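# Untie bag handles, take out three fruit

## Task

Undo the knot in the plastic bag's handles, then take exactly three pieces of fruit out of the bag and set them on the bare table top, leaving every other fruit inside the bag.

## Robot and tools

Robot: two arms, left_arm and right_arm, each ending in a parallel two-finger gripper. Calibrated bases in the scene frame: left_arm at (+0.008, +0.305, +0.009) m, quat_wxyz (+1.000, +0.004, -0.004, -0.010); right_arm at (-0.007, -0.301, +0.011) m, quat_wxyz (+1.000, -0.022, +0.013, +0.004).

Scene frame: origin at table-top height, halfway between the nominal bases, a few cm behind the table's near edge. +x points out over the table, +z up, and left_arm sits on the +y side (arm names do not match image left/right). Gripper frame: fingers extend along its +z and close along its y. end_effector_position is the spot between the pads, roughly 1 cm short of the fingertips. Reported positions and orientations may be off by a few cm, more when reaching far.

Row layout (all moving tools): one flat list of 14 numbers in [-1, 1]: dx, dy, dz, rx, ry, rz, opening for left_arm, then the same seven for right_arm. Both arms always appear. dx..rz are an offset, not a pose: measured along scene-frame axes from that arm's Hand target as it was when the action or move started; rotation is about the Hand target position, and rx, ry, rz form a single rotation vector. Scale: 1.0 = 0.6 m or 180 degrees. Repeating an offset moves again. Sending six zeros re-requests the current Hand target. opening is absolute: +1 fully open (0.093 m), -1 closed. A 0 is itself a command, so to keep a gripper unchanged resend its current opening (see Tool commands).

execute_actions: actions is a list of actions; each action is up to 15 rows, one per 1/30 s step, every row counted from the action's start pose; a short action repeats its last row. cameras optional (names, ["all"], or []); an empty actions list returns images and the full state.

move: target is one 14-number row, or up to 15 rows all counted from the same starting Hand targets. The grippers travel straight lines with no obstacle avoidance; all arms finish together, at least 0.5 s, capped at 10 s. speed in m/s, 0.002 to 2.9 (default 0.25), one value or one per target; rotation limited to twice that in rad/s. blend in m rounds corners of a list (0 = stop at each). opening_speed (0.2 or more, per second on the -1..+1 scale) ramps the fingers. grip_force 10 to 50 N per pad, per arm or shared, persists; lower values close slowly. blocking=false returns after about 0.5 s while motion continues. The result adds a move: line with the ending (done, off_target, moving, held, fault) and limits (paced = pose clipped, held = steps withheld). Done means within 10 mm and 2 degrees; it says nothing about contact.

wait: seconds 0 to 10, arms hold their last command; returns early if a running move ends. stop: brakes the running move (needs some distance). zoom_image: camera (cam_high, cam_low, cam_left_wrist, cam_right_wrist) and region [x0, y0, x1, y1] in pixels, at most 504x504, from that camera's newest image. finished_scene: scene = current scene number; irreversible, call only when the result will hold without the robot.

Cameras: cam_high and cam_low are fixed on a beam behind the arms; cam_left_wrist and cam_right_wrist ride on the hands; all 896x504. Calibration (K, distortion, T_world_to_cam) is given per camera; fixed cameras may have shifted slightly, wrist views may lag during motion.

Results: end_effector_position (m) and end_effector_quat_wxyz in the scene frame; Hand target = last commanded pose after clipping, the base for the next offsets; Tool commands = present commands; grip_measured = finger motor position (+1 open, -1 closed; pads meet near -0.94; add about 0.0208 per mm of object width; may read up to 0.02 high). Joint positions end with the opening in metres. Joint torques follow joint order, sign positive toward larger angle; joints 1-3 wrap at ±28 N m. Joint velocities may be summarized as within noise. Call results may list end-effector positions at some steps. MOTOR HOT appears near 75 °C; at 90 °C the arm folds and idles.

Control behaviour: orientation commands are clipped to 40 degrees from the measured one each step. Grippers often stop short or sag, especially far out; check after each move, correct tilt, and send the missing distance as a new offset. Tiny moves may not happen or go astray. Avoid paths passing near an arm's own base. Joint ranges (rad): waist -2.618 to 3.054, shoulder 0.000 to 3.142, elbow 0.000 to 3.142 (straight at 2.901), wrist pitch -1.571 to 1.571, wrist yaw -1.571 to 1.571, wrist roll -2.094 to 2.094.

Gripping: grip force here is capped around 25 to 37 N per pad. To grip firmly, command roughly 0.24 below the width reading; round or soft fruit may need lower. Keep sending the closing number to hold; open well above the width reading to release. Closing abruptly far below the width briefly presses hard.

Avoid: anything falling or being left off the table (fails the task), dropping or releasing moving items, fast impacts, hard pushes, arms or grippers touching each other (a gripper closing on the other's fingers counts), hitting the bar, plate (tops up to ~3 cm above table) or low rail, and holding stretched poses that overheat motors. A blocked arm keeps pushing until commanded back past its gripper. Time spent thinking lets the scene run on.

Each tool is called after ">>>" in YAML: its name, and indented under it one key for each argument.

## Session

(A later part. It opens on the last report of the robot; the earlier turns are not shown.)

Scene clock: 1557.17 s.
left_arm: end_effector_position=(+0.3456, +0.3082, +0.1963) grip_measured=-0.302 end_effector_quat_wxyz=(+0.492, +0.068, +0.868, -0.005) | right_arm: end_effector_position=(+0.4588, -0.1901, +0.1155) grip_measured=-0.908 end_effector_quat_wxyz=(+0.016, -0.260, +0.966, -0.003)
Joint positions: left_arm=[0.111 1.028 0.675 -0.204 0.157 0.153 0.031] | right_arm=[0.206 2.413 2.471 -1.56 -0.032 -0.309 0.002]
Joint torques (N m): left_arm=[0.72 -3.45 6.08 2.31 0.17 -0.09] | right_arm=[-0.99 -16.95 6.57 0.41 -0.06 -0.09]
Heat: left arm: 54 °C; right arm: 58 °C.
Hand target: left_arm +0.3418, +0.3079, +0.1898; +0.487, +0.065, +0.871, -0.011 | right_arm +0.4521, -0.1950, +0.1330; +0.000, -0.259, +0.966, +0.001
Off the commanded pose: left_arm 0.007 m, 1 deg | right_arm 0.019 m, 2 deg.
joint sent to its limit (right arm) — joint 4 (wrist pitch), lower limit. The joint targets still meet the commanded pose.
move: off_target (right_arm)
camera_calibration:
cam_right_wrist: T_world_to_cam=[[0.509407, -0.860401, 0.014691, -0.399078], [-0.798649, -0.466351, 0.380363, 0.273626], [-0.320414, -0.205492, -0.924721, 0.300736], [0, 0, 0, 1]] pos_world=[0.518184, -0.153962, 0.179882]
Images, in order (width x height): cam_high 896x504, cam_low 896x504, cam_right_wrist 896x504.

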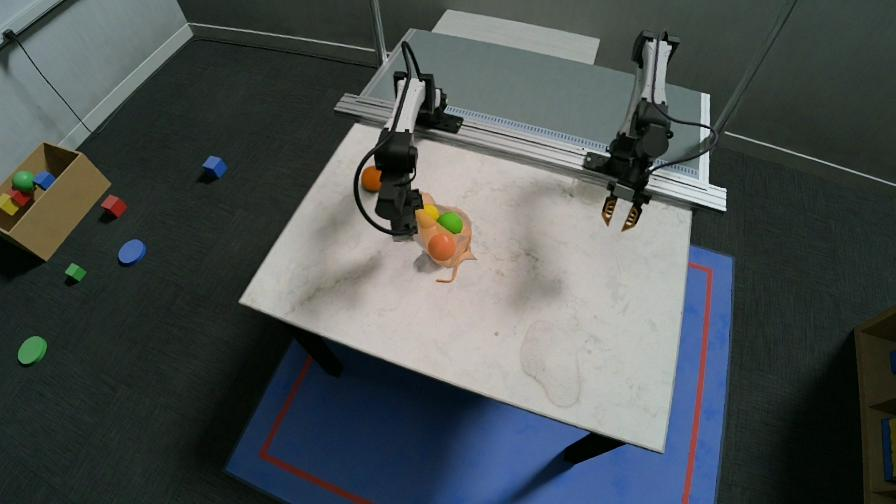

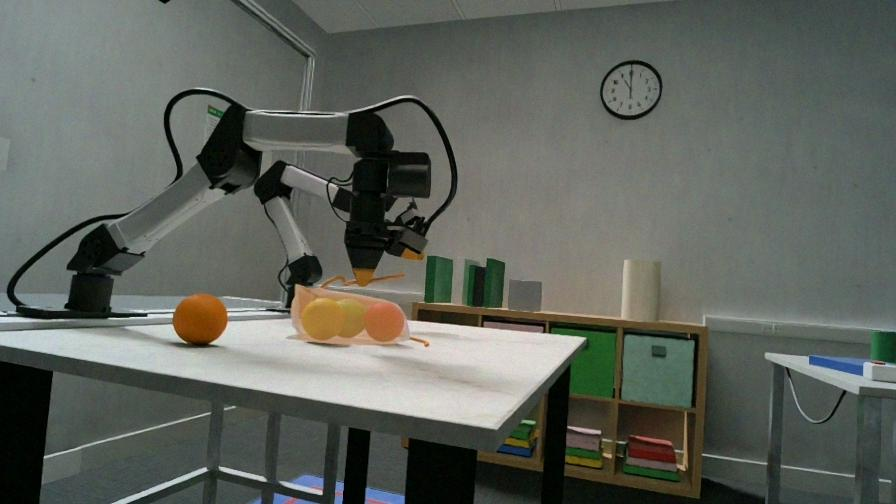

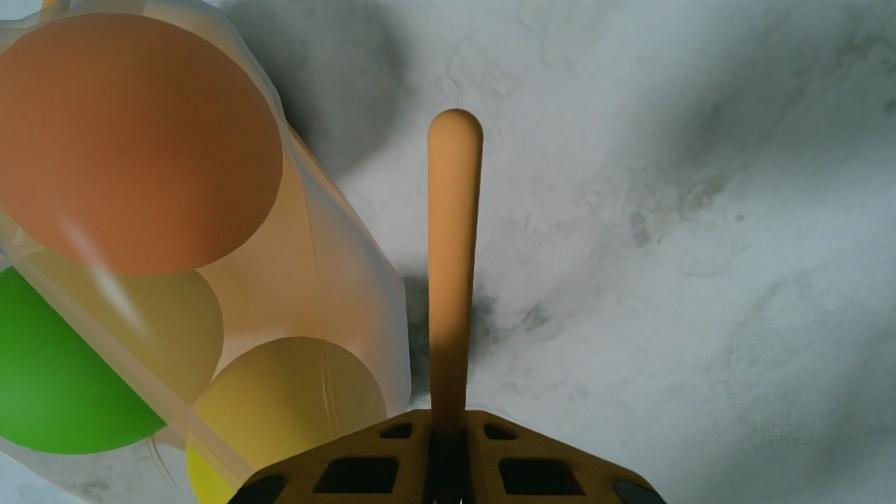

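>>> move:
  target: [0,0,0,0,0,0,-0.3,0.04,-0.06,-0.04,0,0,0,-1]
  speed: 0.06
  cameras: ["cam_high","cam_low","cam_right_wrist"]

>>> zoom_image:
  camera: "cam_high"
  region: [350, 150, 550, 300]

Scene clock: 1565.80 s.
left_arm: end_effector_position=(+0.3456, +0.3082, +0.1963) grip_measured=-0.302 end_effector_quat_wxyz=(+0.492, +0.068, +0.868, -0.005) | right_arm: end_effector_position=(+0.4741, -0.2272, +0.1071) grip_measured=-0.908 end_effector_quat_wxyz=(+0.018, -0.260, +0.965, -0.006)
Joint positions: left_arm=[0.111 1.028 0.675 -0.204 0.157 0.153 0.031] | right_arm=[0.124 2.464 2.523 -1.562 -0.033 -0.392 0.002]
Joint torques (N m): left_arm=[0.7 -3.37 6.11 2.31 0.17 -0.09] | right_arm=[-0.96 -11.51 11.52 0.42 -0.13 -0.11]
Heat: left arm: 54 °C; right arm: 58 °C.
Hand target: left_arm +0.3418, +0.3079, +0.1898; +0.487, +0.065, +0.871, -0.011 | right_arm +0.4761, -0.2309, +0.1090; +0.000, -0.259, +0.966, +0.001
Off the commanded pose: left_arm 0.007 m, 1 deg | right_arm 0.005 m, 2 deg.
joint sent to its limit (right arm) — joint 4 (wrist pitch), lower limit. The joint targets still meet the commanded pose.
move: done
camera_calibration:
cam_right_wrist: T_world_to_cam=[[0.510106, -0.859879, 0.0199933, -0.439531], [-0.799678, -0.465577, 0.379148, 0.272498], [-0.316713, -0.209394, -0.92512, 0.287542], [0, 0, 0, 1]] pos_world=[0.533187, -0.190865, 0.171481]
Images, in order (width x height): cam_high 896x504, cam_low 896x504, cam_right_wrist 896x504.

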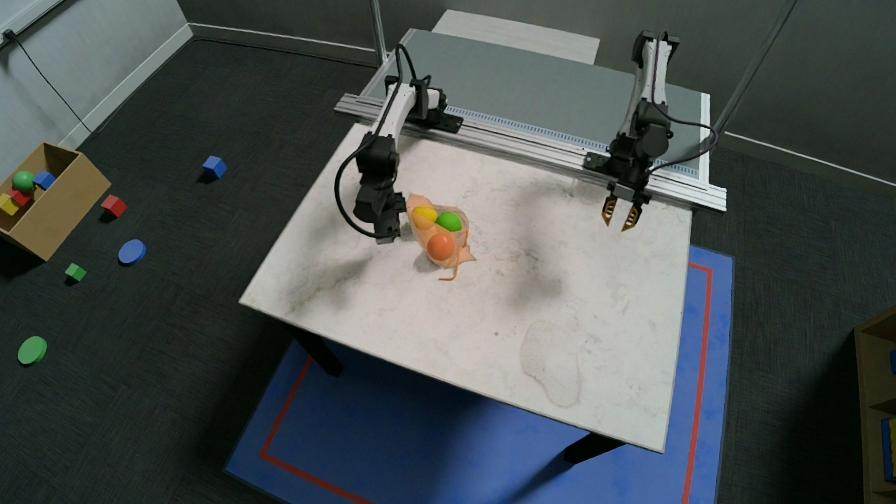

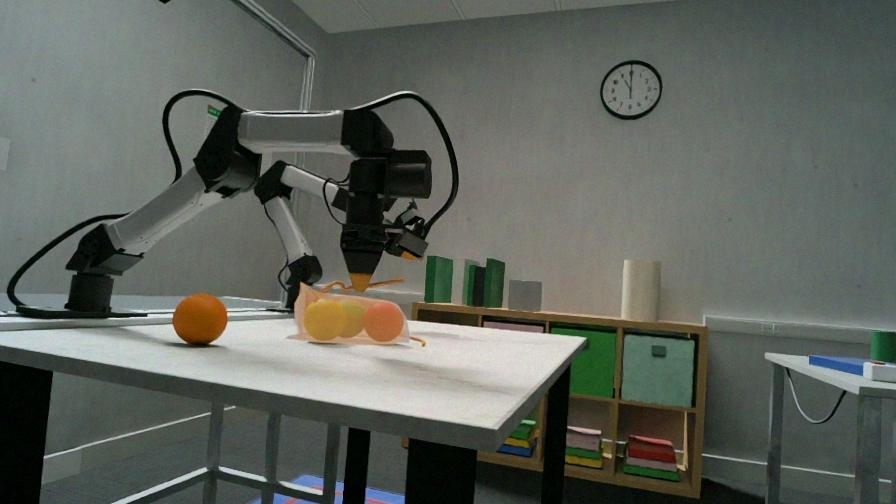

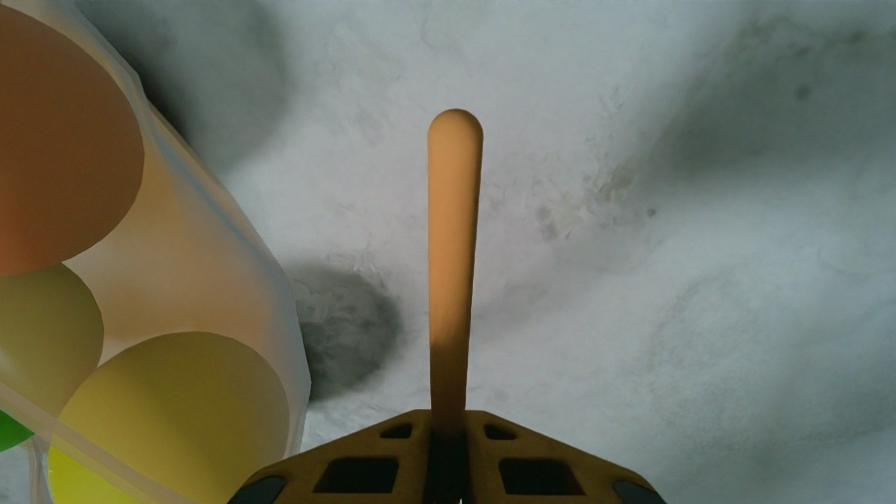

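Scaled by 2.520 from the camera's 896x504 image, which has a finer 1280x720 frame.

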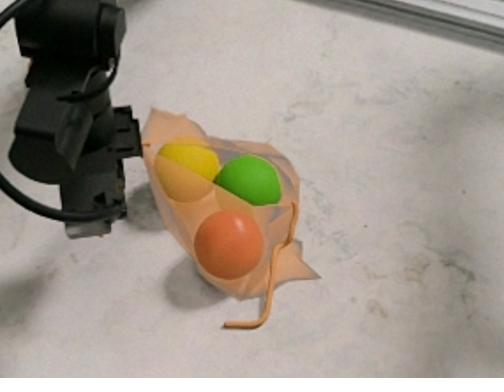

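>>> move:
  target: [0,0,0,0,0,0,-0.3,0.04,-0.03,-0.06,0,0,0,-1]
  speed: 0.06
  cameras: ["cam_high","cam_low","cam_right_wrist"]

>>> zoom_image:
  camera: "cam_high"
  region: [350, 150, 550, 300]

Scene clock: 1583.63 s.
left_arm: end_effector_position=(+0.3456, +0.3082, +0.1963) grip_measured=-0.302 end_effector_quat_wxyz=(+0.492, +0.068, +0.868, -0.005) | right_arm: end_effector_position=(+0.4988, -0.2435, +0.0729) grip_measured=-0.908 end_effector_quat_wxyz=(+0.018, -0.262, +0.965, -0.007)
Joint positions: left_arm=[0.111 1.028 0.675 -0.204 0.157 0.153 0.031] | right_arm=[0.089 2.623 2.684 -1.563 -0.034 -0.431 0.002]
Joint torques (N m): left_arm=[0.72 -3.36 6.12 2.29 0.18 -0.11] | right_arm=[-1.18 -12.12 11.02 0.41 -0.14 -0.08]
Heat: left arm: 54 °C; right arm: 60 °C.
Hand target: left_arm +0.3418, +0.3079, +0.1898; +0.487, +0.065, +0.871, -0.011 | right_arm +0.5000, -0.2490, +0.0729; +0.000, -0.259, +0.966, +0.001
Off the commanded pose: left_arm 0.007 m, 1 deg | right_arm 0.005 m, 2 deg.
joint sent to its limit (right arm) — joint 4 (wrist pitch), lower limit. The joint targets still meet the commanded pose.
move: done
camera_calibration:
cam_right_wrist: T_world_to_cam=[[0.512733, -0.858262, 0.0221661, -0.466537], [-0.798865, -0.467473, 0.378529, 0.296849], [-0.314515, -0.211792, -0.925324, 0.258618], [0, 0, 0, 1]] pos_world=[0.55769, -0.206869, 0.137281]
Images, in order (width x height): cam_high 896x504, cam_low 896x504, cam_right_wrist 896x504.

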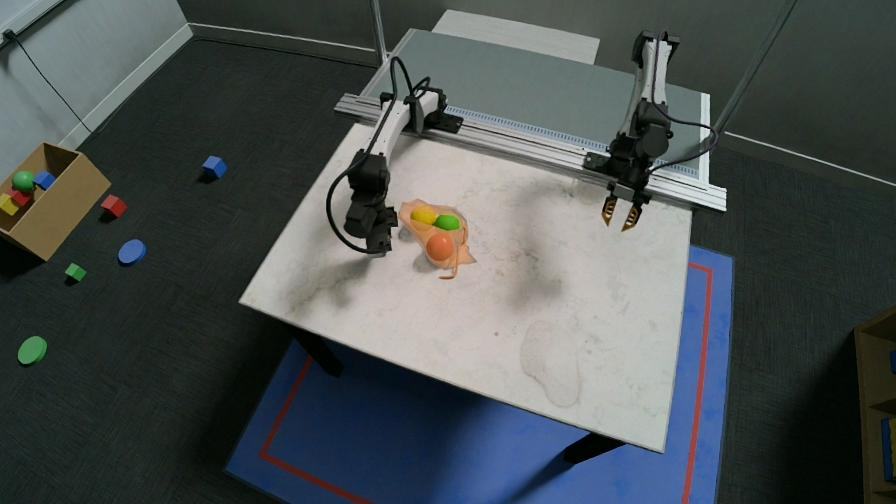

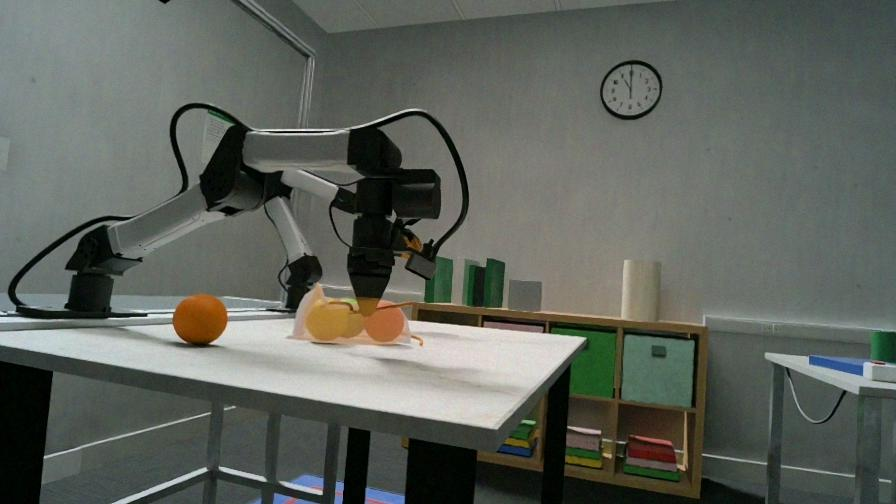

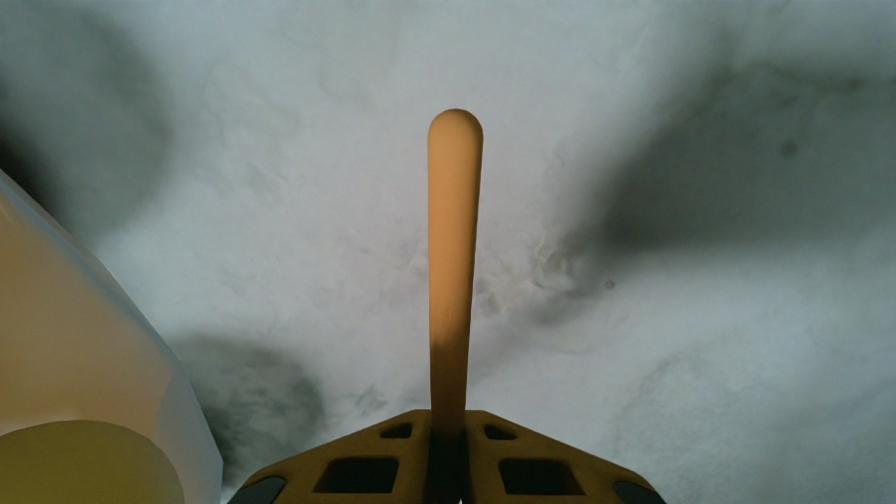

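Scaled by 2.520 from the camera's 896x504 image, which has a finer 1280x720 frame.

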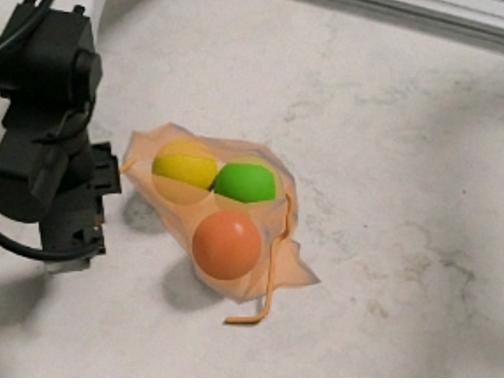

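>>> move:
  target: [0,0,0,0,0,0,-0.3,0.0,-0.02,-0.07,0,0,0,-1]
  speed: 0.06
  cameras: ["cam_high","cam_low"]

>>> zoom_image:
  camera: "cam_high"
  region: [350, 150, 550, 300]

>>> zoom_image:
  camera: "cam_low"
  region: [230, 220, 500, 370]

Scene clock: 1594.93 s.
left_arm: end_effector_position=(+0.3456, +0.3082, +0.1963) grip_measured=-0.302 end_effector_quat_wxyz=(+0.492, +0.068, +0.868, -0.005) | right_arm: end_effector_position=(+0.4994, -0.2544, +0.0409) grip_measured=-0.908 end_effector_quat_wxyz=(+0.004, -0.262, +0.965, -0.004)
Joint positions: left_arm=[0.111 1.028 0.675 -0.204 0.157 0.153 0.031] | right_arm=[0.069 2.623 2.553 -1.463 -0.034 -0.452 0.002]
Joint torques (N m): left_arm=[0.7 -3.34 6.15 2.3 0.17 -0.09] | right_arm=[-1.32 -12.52 6.56 0.8 -0.12 -0.07]
Heat: left arm: 54 °C; right arm: 61 °C.
Hand target: left_arm +0.3418, +0.3079, +0.1898; +0.487, +0.065, +0.871, -0.011 | right_arm +0.5000, -0.2610, +0.0309; +0.000, -0.259, +0.966, +0.001
Off the commanded pose: left_arm 0.007 m, 1 deg | right_arm 0.012 m, 1 deg.
move: off_target (right_arm)
Images, in order (width x height): cam_high 896x504, cam_low 896x504.

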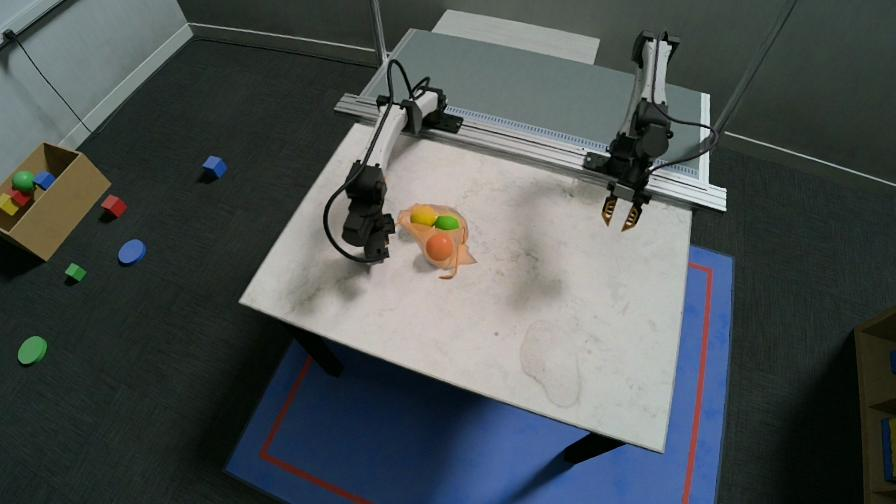

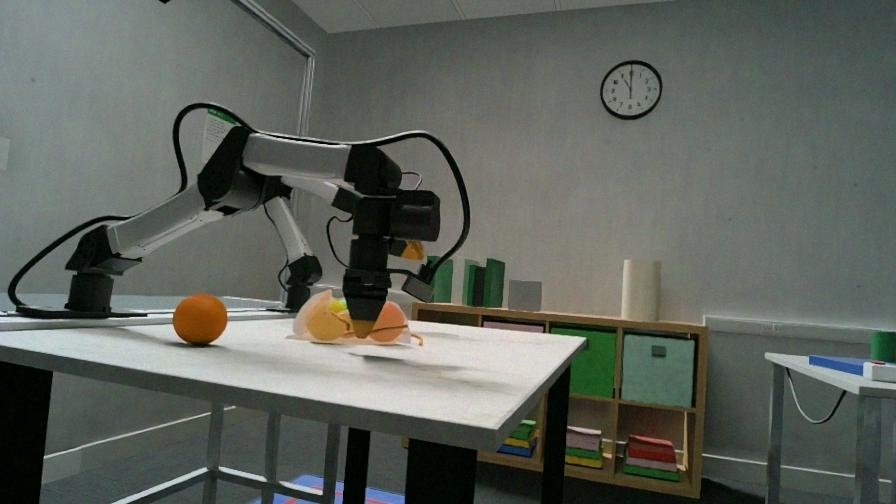

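Scaled by 2.520 from the camera's 896x504 image, which has a finer 1280x720 frame.

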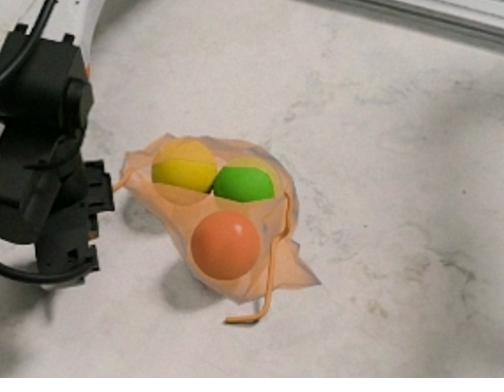

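Scaled by 1.867 from the camera's 896x504 image, which has a finer 1280x720 frame.

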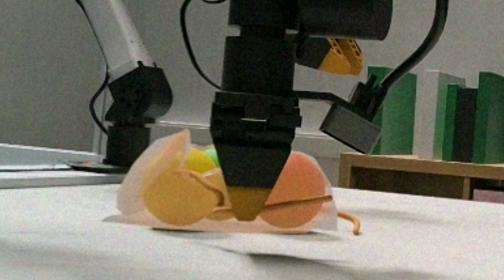

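>>> move:
  target: [0,0,0,0,0,0,-0.3,0.0,-0.01,-0.025,0,0,0,-1]
  speed: 0.05
  cameras: ["cam_low"]

>>> zoom_image:
  camera: "cam_low"
  region: [230, 220, 500, 370]

Scene clock: 1602.53 s.
left_arm: end_effector_position=(+0.3456, +0.3082, +0.1963) grip_measured=-0.302 end_effector_quat_wxyz=(+0.492, +0.068, +0.868, -0.005) | right_arm: end_effector_position=(+0.4989, -0.2607, +0.0198) grip_measured=-0.908 end_effector_quat_wxyz=(-0.002, -0.262, +0.965, -0.003)
Joint positions: left_arm=[0.111 1.028 0.675 -0.204 0.157 0.153 0.031] | right_arm=[0.059 2.623 2.468 -1.391 -0.034 -0.463 0.002]
Joint torques (N m): left_arm=[0.7 -3.4 6.16 2.3 0.17 -0.09] | right_arm=[-1.29 -13.71 6.5 0.72 -0.09 -0.11]
Heat: left arm: 54 °C; right arm: 60 °C.
Hand target: left_arm +0.3418, +0.3079, +0.1898; +0.487, +0.065, +0.871, -0.011 | right_arm +0.5000, -0.2669, +0.0159; +0.000, -0.259, +0.966, +0.001
Off the commanded pose: left_arm 0.007 m, 1 deg | right_arm 0.008 m, 1 deg.
move: done
Images, in order (width x height): cam_low 896x504.

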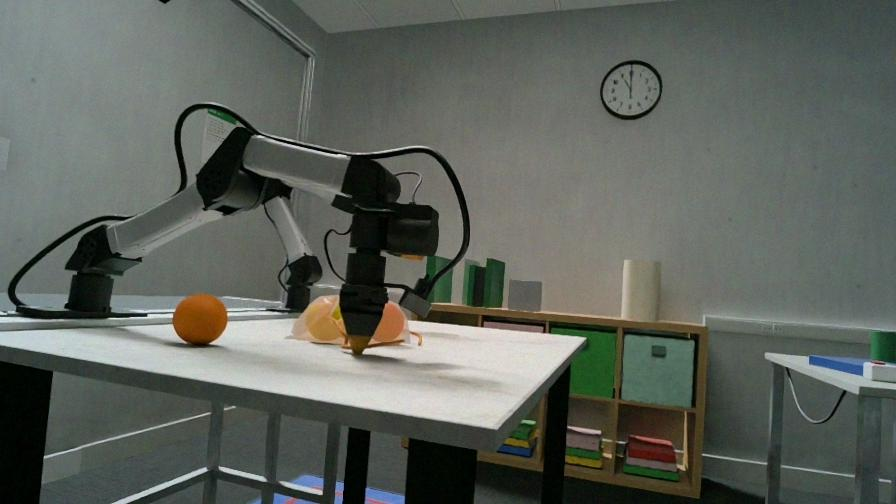

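Scaled by 1.867 from the camera's 896x504 image, which has a finer 1280x720 frame.

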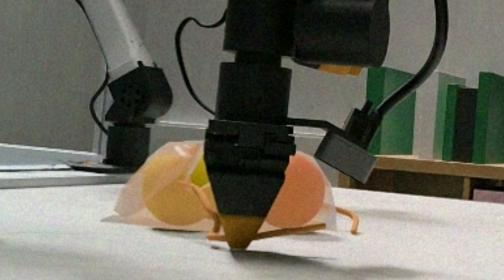

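>>> move:
  target: [0,0,0,0,0,0,-0.3,0,0,0,0,0,0,-0.4]
  opening_speed: 0.4

>>> move:
  target: [0,0,0,0,0,0,-0.3,0,0,0.13,0,0,0,-0.4]
  speed: 0.08
  cameras: ["cam_high","cam_low","cam_right_wrist"]

>>> zoom_image:
  camera: "cam_high"
  region: [350, 150, 550, 300]

>>> zoom_image:
  camera: "cam_low"
  region: [230, 220, 500, 370]

Scene clock: 1614.53 s.
left_arm: end_effector_position=(+0.3456, +0.3082, +0.1963) grip_measured=-0.302 end_effector_quat_wxyz=(+0.492, +0.068, +0.868, -0.005) | right_arm: end_effector_position=(+0.4993, -0.2607, +0.0198) grip_measured=-0.402 end_effector_quat_wxyz=(-0.001, -0.262, +0.965, -0.003)
Joint positions: left_arm=[0.111 1.028 0.675 -0.204 0.157 0.153 0.031] | right_arm=[0.059 2.623 2.468 -1.389 -0.034 -0.464 0.026]
Joint torques (N m): left_arm=[0.76 -3.36 6.13 2.3 0.18 -0.1] | right_arm=[-1.32 -13.83 6.61 0.74 -0.11 -0.11]
Heat: left arm: 55 °C; right arm: 57 °C.
Hand target: left_arm +0.3418, +0.3079, +0.1898; +0.487, +0.065, +0.871, -0.011 | right_arm +0.5001, -0.2669, +0.0159; +0.000, -0.259, +0.966, +0.001
Off the commanded pose: left_arm 0.007 m, 1 deg | right_arm 0.007 m, 1 deg.
move: done

Scene clock: 1615.83 s.
left_arm: end_effector_position=(+0.3456, +0.3082, +0.1963) grip_measured=-0.302 end_effector_quat_wxyz=(+0.492, +0.068, +0.868, -0.005) | right_arm: end_effector_position=(+0.5010, -0.2614, +0.0705) grip_measured=-0.402 end_effector_quat_wxyz=(+0.017, -0.262, +0.965, -0.007)
Joint positions: left_arm=[0.111 1.028 0.675 -0.204 0.157 0.153 0.031] | right_arm=[0.053 2.629 2.684 -1.56 -0.034 -0.467 0.026]
Joint torques (N m): left_arm=[0.73 -3.44 6.15 2.31 0.19 -0.08] | right_arm=[-1.33 -17.76 8.92 0.37 -0.09 -0.1]
Heat: left arm: 55 °C; right arm: 58 °C.
Hand target: left_arm +0.3418, +0.3079, +0.1898; +0.487, +0.065, +0.871, -0.011 | right_arm +0.5000, -0.2670, +0.0940; +0.000, -0.259, +0.966, +0.001
Off the commanded pose: left_arm 0.007 m, 1 deg | right_arm 0.024 m, 2 deg.
joint sent to its limit (right arm) — joint 4 (wrist pitch), lower limit. The joint targets are off in orientation, not in position.
move: off_target (right_arm)
camera_calibration:
cam_right_wrist: T_world_to_cam=[[0.513698, -0.857664, 0.0229474, -0.483228], [-0.797734, -0.467616, 0.38073, 0.290361], [-0.315808, -0.213886, -0.924402, 0.253401], [0, 0, 0, 1]] pos_world=[0.55989, -0.224471, 0.134784]
Images, in order (width x height): cam_high 896x504, cam_low 896x504, cam_right_wrist 896x504.

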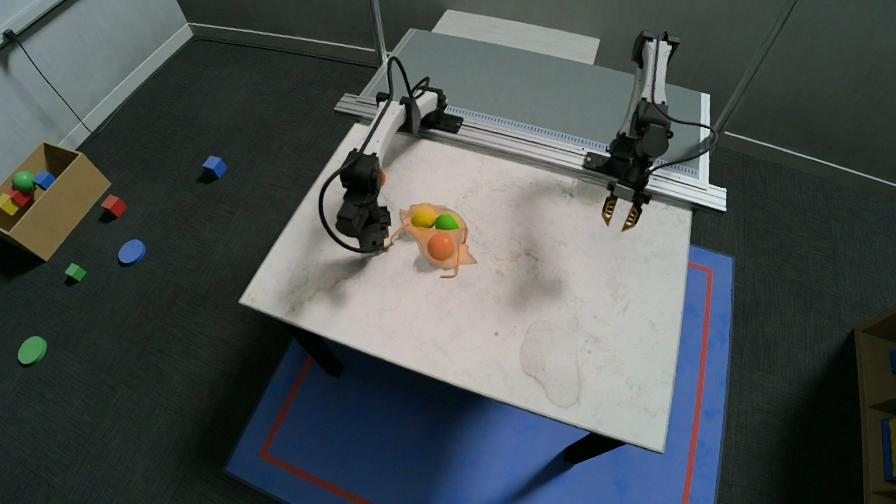

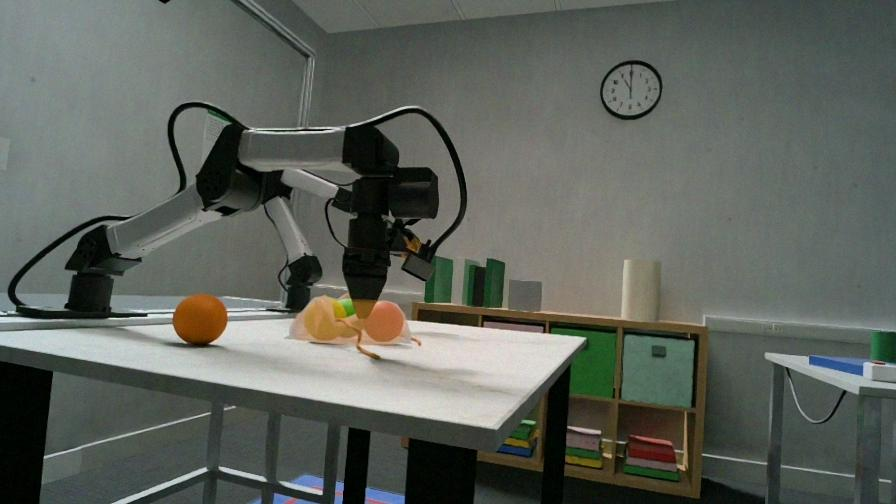

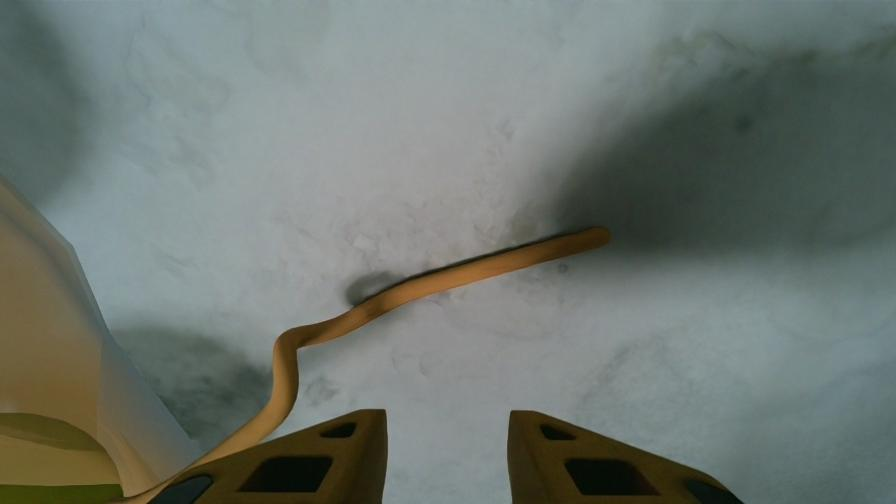

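Scaled by 2.520 from the camera's 896x504 image, which has a finer 1280x720 frame.

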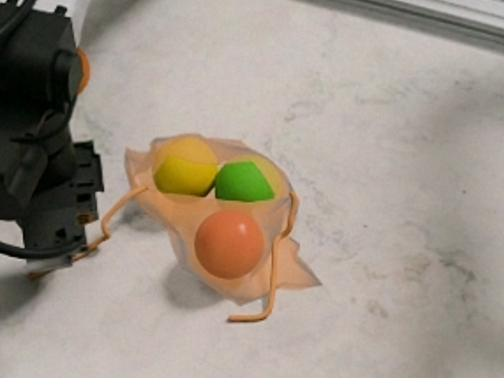

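Scaled by 1.867 from the camera's 896x504 image, which has a finer 1280x720 frame.

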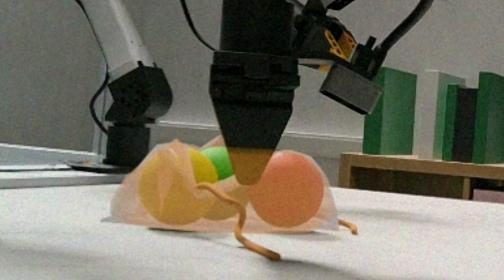

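>>> move:
  target:
    - [0,0,0,0,0,0,-0.3,0,0,0.1,0,0,0,-0.4]
    - [0,0,0,0,0,0,-0.3,-0.2917,0.2783,0.23,0,0,-0.167,-0.4]
  speed: 0.2
  blend: 0.04
  cameras: ["cam_high","cam_right_wrist"]

>>> zoom_image:
  camera: "cam_right_wrist"
  region: [200, 50, 700, 450]

Scene clock: 1625.50 s.
left_arm: end_effector_position=(+0.3456, +0.3082, +0.1963) grip_measured=-0.302 end_effector_quat_wxyz=(+0.492, +0.068, +0.868, -0.005) | right_arm: end_effector_position=(+0.3318, -0.0932, +0.2227) grip_measured=-0.402 end_effector_quat_wxyz=(+0.063, -0.006, +0.997, +0.042)
Joint positions: left_arm=[0.111 1.028 0.675 -0.204 0.157 0.153 0.031] | right_arm=[0.514 1.923 2.114 -1.566 -0.034 0.515 0.026]
Joint torques (N m): left_arm=[0.75 -3.41 6.15 2.29 0.18 -0.1] | right_arm=[-0.57 -12.11 6.42 0.74 0.11 0.08]
Heat: left arm: 55 °C; right arm: 58 °C.
Hand target: left_arm +0.3418, +0.3079, +0.1898; +0.487, +0.065, +0.871, -0.011 | right_arm +0.3250, -0.0999, +0.2319; +0.000, +0.000, +1.000, +0.001
Off the commanded pose: left_arm 0.007 m, 1 deg | right_arm 0.013 m, 9 deg.
joint sent to its limit (right arm) — joint 4 (wrist pitch), lower limit. The joint targets are off in orientation, not in position.
move: off_target (right_arm); blend cut to 0.0304 m at target 1
camera_calibration:
cam_right_wrist: T_world_to_cam=[[0.0275153, -0.996243, -0.0821096, -0.083877], [-0.956821, -0.0500266, 0.286341, 0.288868], [-0.289373, 0.0706854, -0.954603, 0.40104], [0, 0, 0, 1]] pos_world=[0.394753, -0.0974585, 0.293232]
Images, in order (width x height): cam_high 896x504, cam_right_wrist 896x504.

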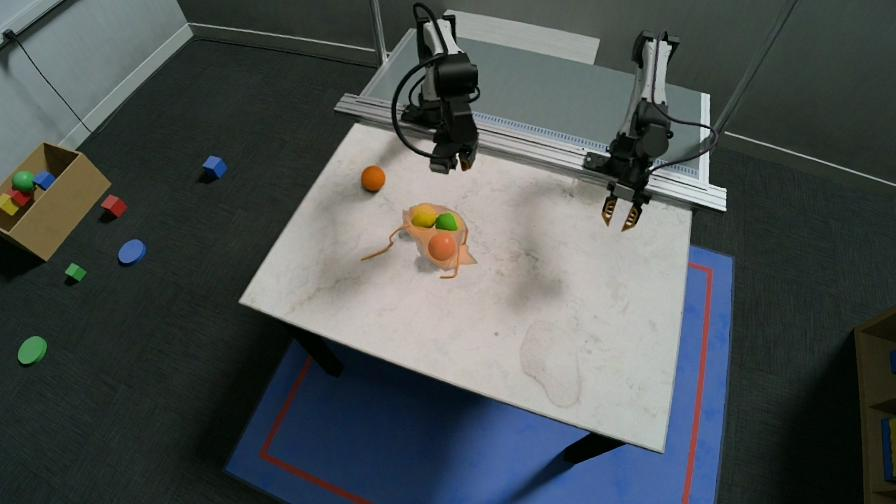

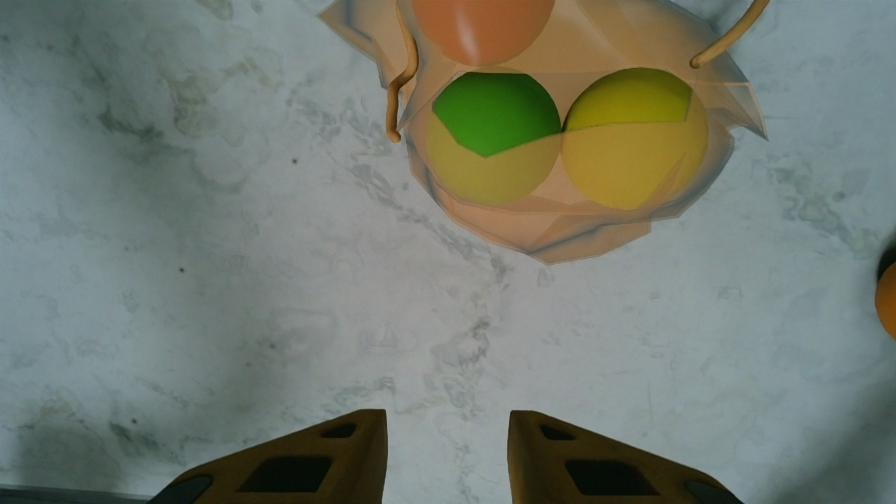

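Scaled by 1.008 from the camera's 896x504 image, which has a finer 1280x720 frame.

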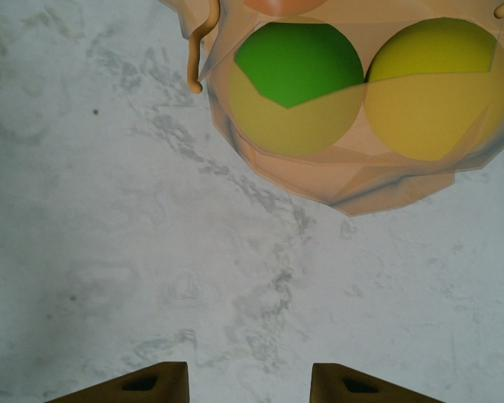

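>>> move:
  target: [0,0,0,0,0,0,-0.3,0.1,-0.0627,-0.12,0,0,0.5,-0.5]
  speed: 0.15
  cameras: ["cam_high","cam_low","cam_right_wrist"]

>>> zoom_image:
  camera: "cam_high"
  region: [350, 150, 550, 300]

>>> zoom_image:
  camera: "cam_low"
  region: [230, 220, 500, 370]

Scene clock: 1701.90 s.
left_arm: end_effector_position=(+0.3456, +0.3082, +0.1963) grip_measured=-0.302 end_effector_quat_wxyz=(+0.492, +0.068, +0.868, -0.005) | right_arm: end_effector_position=(+0.3798, -0.1320, +0.1575) grip_measured=-0.498 end_effector_quat_wxyz=(-0.005, +0.708, -0.706, -0.005)
Joint positions: left_arm=[0.111 1.028 0.675 -0.204 0.157 0.153 0.031] | right_arm=[0.375 2.14 2.18 -1.566 -0.044 -1.189 0.021]
Joint torques (N m): left_arm=[0.73 -3.45 6.15 2.3 0.19 -0.08] | right_arm=[-1.07 -9.39 11.1 0.35 0.08 -0.09]
Heat: left arm: 56 °C; right arm: 54 °C.
Hand target: left_arm +0.3418, +0.3079, +0.1898; +0.487, +0.065, +0.871, -0.011 | right_arm +0.3850, -0.1376, +0.1600; +0.000, +0.707, -0.707, +0.000
Off the commanded pose: left_arm 0.007 m, 1 deg | right_arm 0.008 m, 1 deg.
joint sent to its limit (right arm) — joint 4 (wrist pitch), lower limit. The joint targets still meet the commanded pose.
move: done
camera_calibration:
cam_right_wrist: T_world_to_cam=[[0.999931, 0.0116605, -0.00101666, -0.378216], [0.0111152, -0.918764, 0.39465, -0.147822], [0.00366774, -0.394634, -0.918831, 0.177125], [0, 0, 0, 1]] pos_world=[0.379183, -0.0615037, 0.220701]
Images, in order (width x height): cam_high 896x504, cam_low 896x504, cam_right_wrist 896x504.

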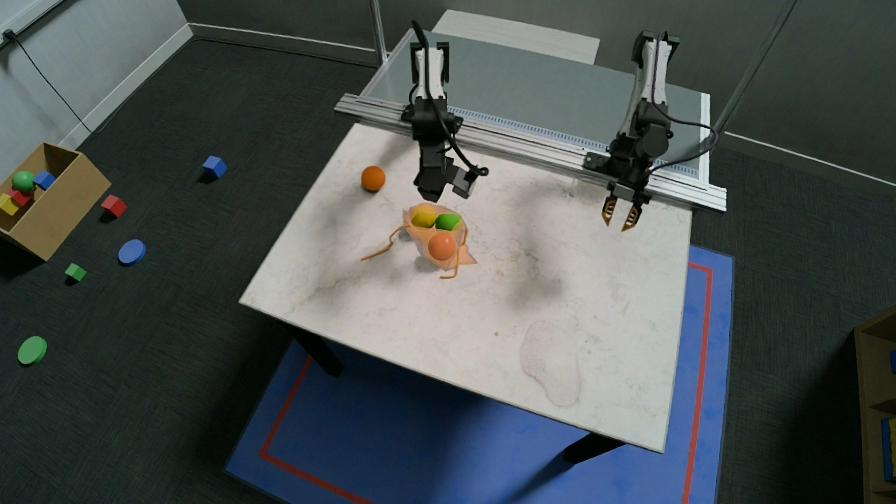

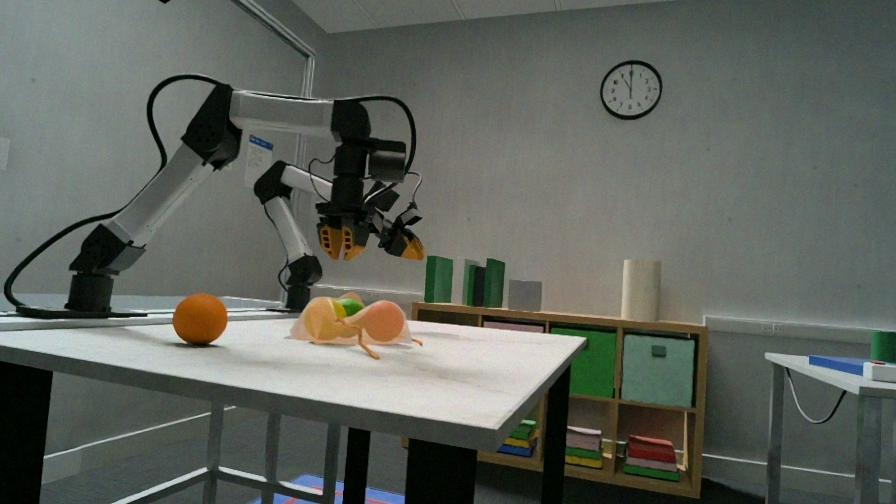

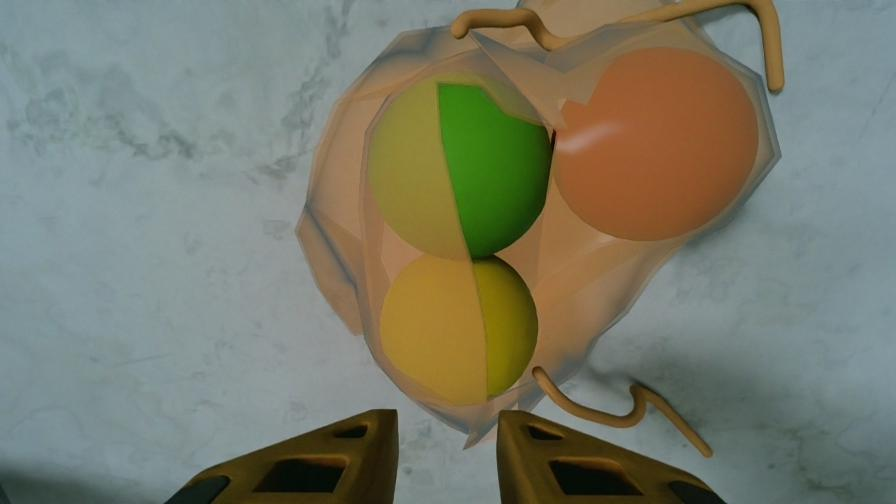

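Scaled by 2.520 from the camera's 896x504 image, which has a finer 1280x720 frame.

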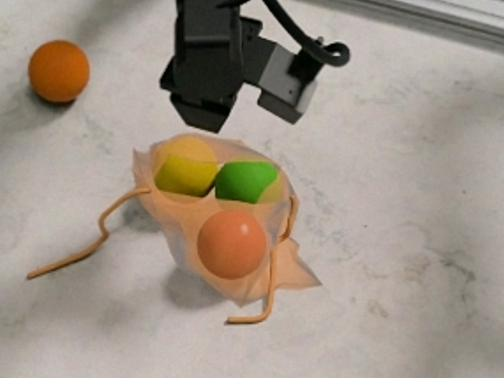

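Scaled by 1.867 from the camera's 896x504 image, which has a finer 1280x720 frame.

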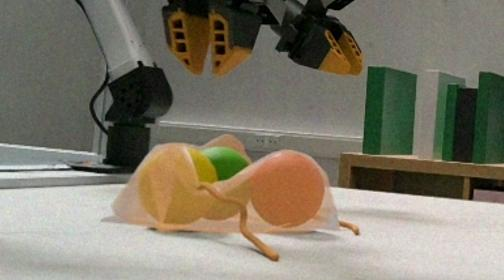

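>>> move:
  target: [0,0,0,0,0,0,-0.3,0.0067,0.001,-0.14,0,0,0,-0.5]
  speed: 0.08
  cameras: ["cam_low","cam_right_wrist"]

>>> zoom_image:
  camera: "cam_low"
  region: [230, 220, 500, 370]

Scene clock: 1727.07 s.
left_arm: end_effector_position=(+0.3456, +0.3082, +0.1963) grip_measured=-0.302 end_effector_quat_wxyz=(+0.492, +0.068, +0.868, -0.005) | right_arm: end_effector_position=(+0.3873, -0.1316, +0.0825) grip_measured=-0.498 end_effector_quat_wxyz=(-0.005, +0.708, -0.706, -0.005)
Joint positions: left_arm=[0.111 1.028 0.675 -0.204 0.157 0.153 0.031] | right_arm=[0.375 2.14 1.88 -1.265 -0.043 -1.189 0.021]
Joint torques (N m): left_arm=[0.72 -3.47 6.06 2.3 0.18 -0.1] | right_arm=[-0.85 -10.28 6.69 0.66 0.03 -0.06]
Heat: left arm: 56 °C; right arm: 58 °C.
Hand target: left_arm +0.3418, +0.3079, +0.1898; +0.487, +0.065, +0.871, -0.011 | right_arm +0.3890, -0.1371, +0.0760; +0.001, +0.707, -0.707, +0.000
Off the commanded pose: left_arm 0.007 m, 1 deg | right_arm 0.009 m, 1 deg.
move: done
camera_calibration:
cam_right_wrist: T_world_to_cam=[[0.999922, 0.0124529, 0.000814213, -0.385913], [0.0111181, -0.918579, 0.39508, -0.117951], [0.0056678, -0.39504, -0.918646, 0.107427], [0, 0, 0, 1]] pos_world=[0.386585, -0.0611037, 0.145602]
Images, in order (width x height): cam_low 896x504, cam_right_wrist 896x504.

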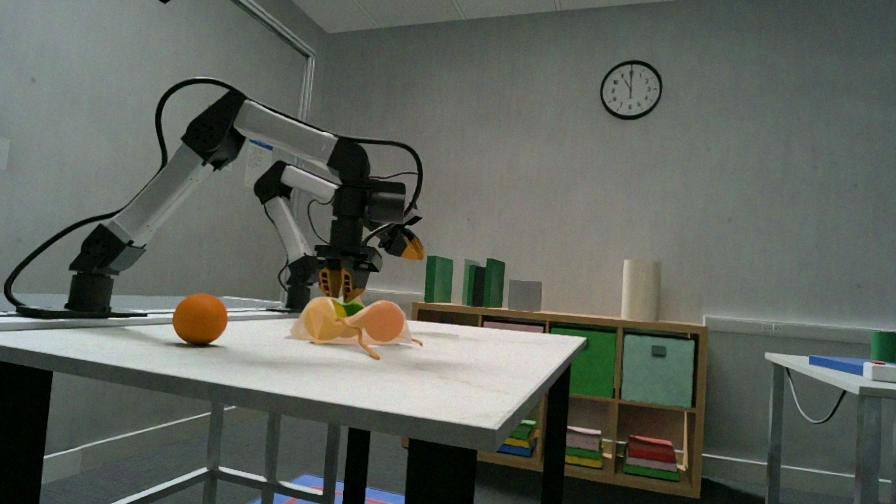

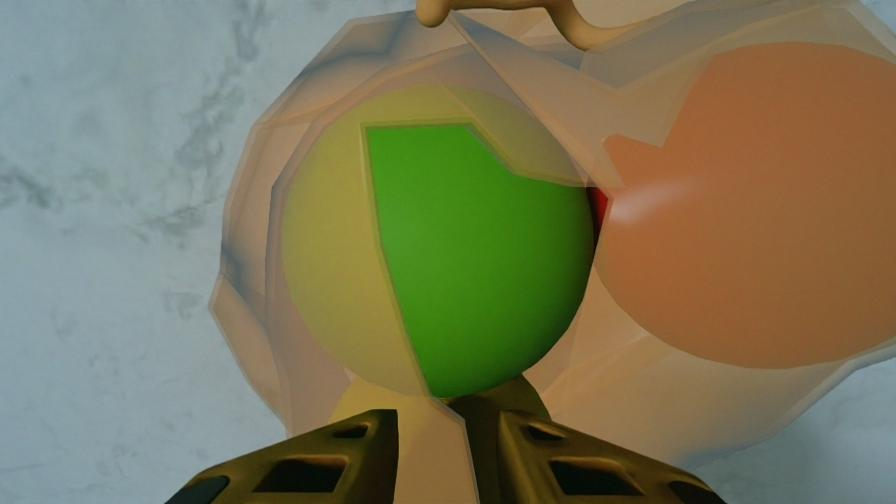

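Scaled by 1.867 from the camera's 896x504 image, which has a finer 1280x720 frame.

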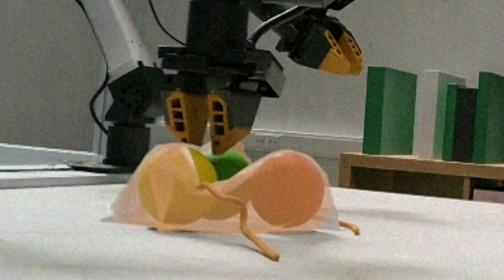

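>>> move:
  target: [0,0,0,0,0,0,-0.3,0.002,-0.015,-0.026,0,0,0,-0.5]
  speed: 0.05
  cameras: ["cam_low","cam_right_wrist"]

>>> zoom_image:
  camera: "cam_low"
  region: [230, 220, 500, 370]

Scene clock: 1745.50 s.
left_arm: end_effector_position=(+0.3456, +0.3082, +0.1963) grip_measured=-0.302 end_effector_quat_wxyz=(+0.492, +0.068, +0.868, -0.005) | right_arm: end_effector_position=(+0.3878, -0.1393, +0.0668) grip_measured=-0.498 end_effector_quat_wxyz=(-0.003, +0.708, -0.706, -0.005)
Joint positions: left_arm=[0.111 1.028 0.675 -0.204 0.157 0.153 0.031] | right_arm=[0.359 2.14 1.817 -1.205 -0.043 -1.206 0.021]
Joint torques (N m): left_arm=[0.73 -3.45 6.08 2.3 0.18 -0.08] | right_arm=[-1.1 -10.44 6.52 0.73 0.04 -0.12]
Heat: left arm: 56 °C; right arm: 56 °C.
Hand target: left_arm +0.3418, +0.3079, +0.1898; +0.487, +0.065, +0.871, -0.011 | right_arm +0.3902, -0.1461, +0.0604; +0.001, +0.707, -0.707, +0.000
Off the commanded pose: left_arm 0.007 m, 1 deg | right_arm 0.010 m, 1 deg.
move: done
camera_calibration:
cam_right_wrist: T_world_to_cam=[[0.999921, 0.012349, -0.00221667, -0.386119], [0.0122146, -0.917799, 0.396858, -0.119209], [0.00286635, -0.396853, -0.917878, 0.0908084], [0, 0, 0, 1]] pos_world=[0.387284, -0.0686045, 0.129804]
Images, in order (width x height): cam_low 896x504, cam_right_wrist 896x504.

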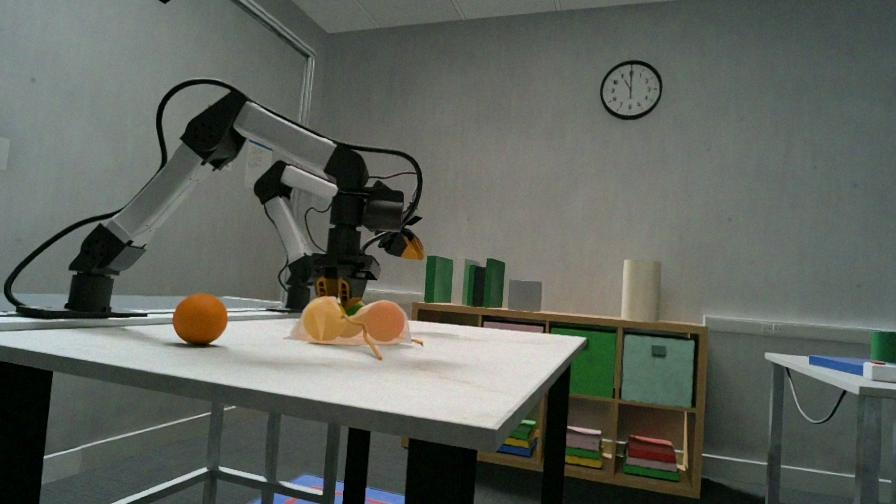

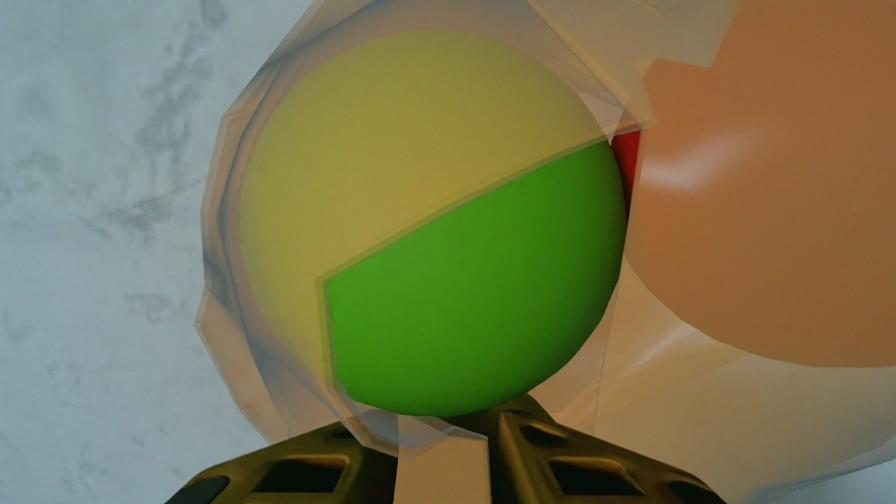

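Scaled by 1.867 from the camera's 896x504 image, which has a finer 1280x720 frame.

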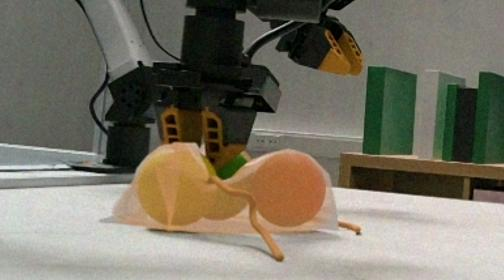

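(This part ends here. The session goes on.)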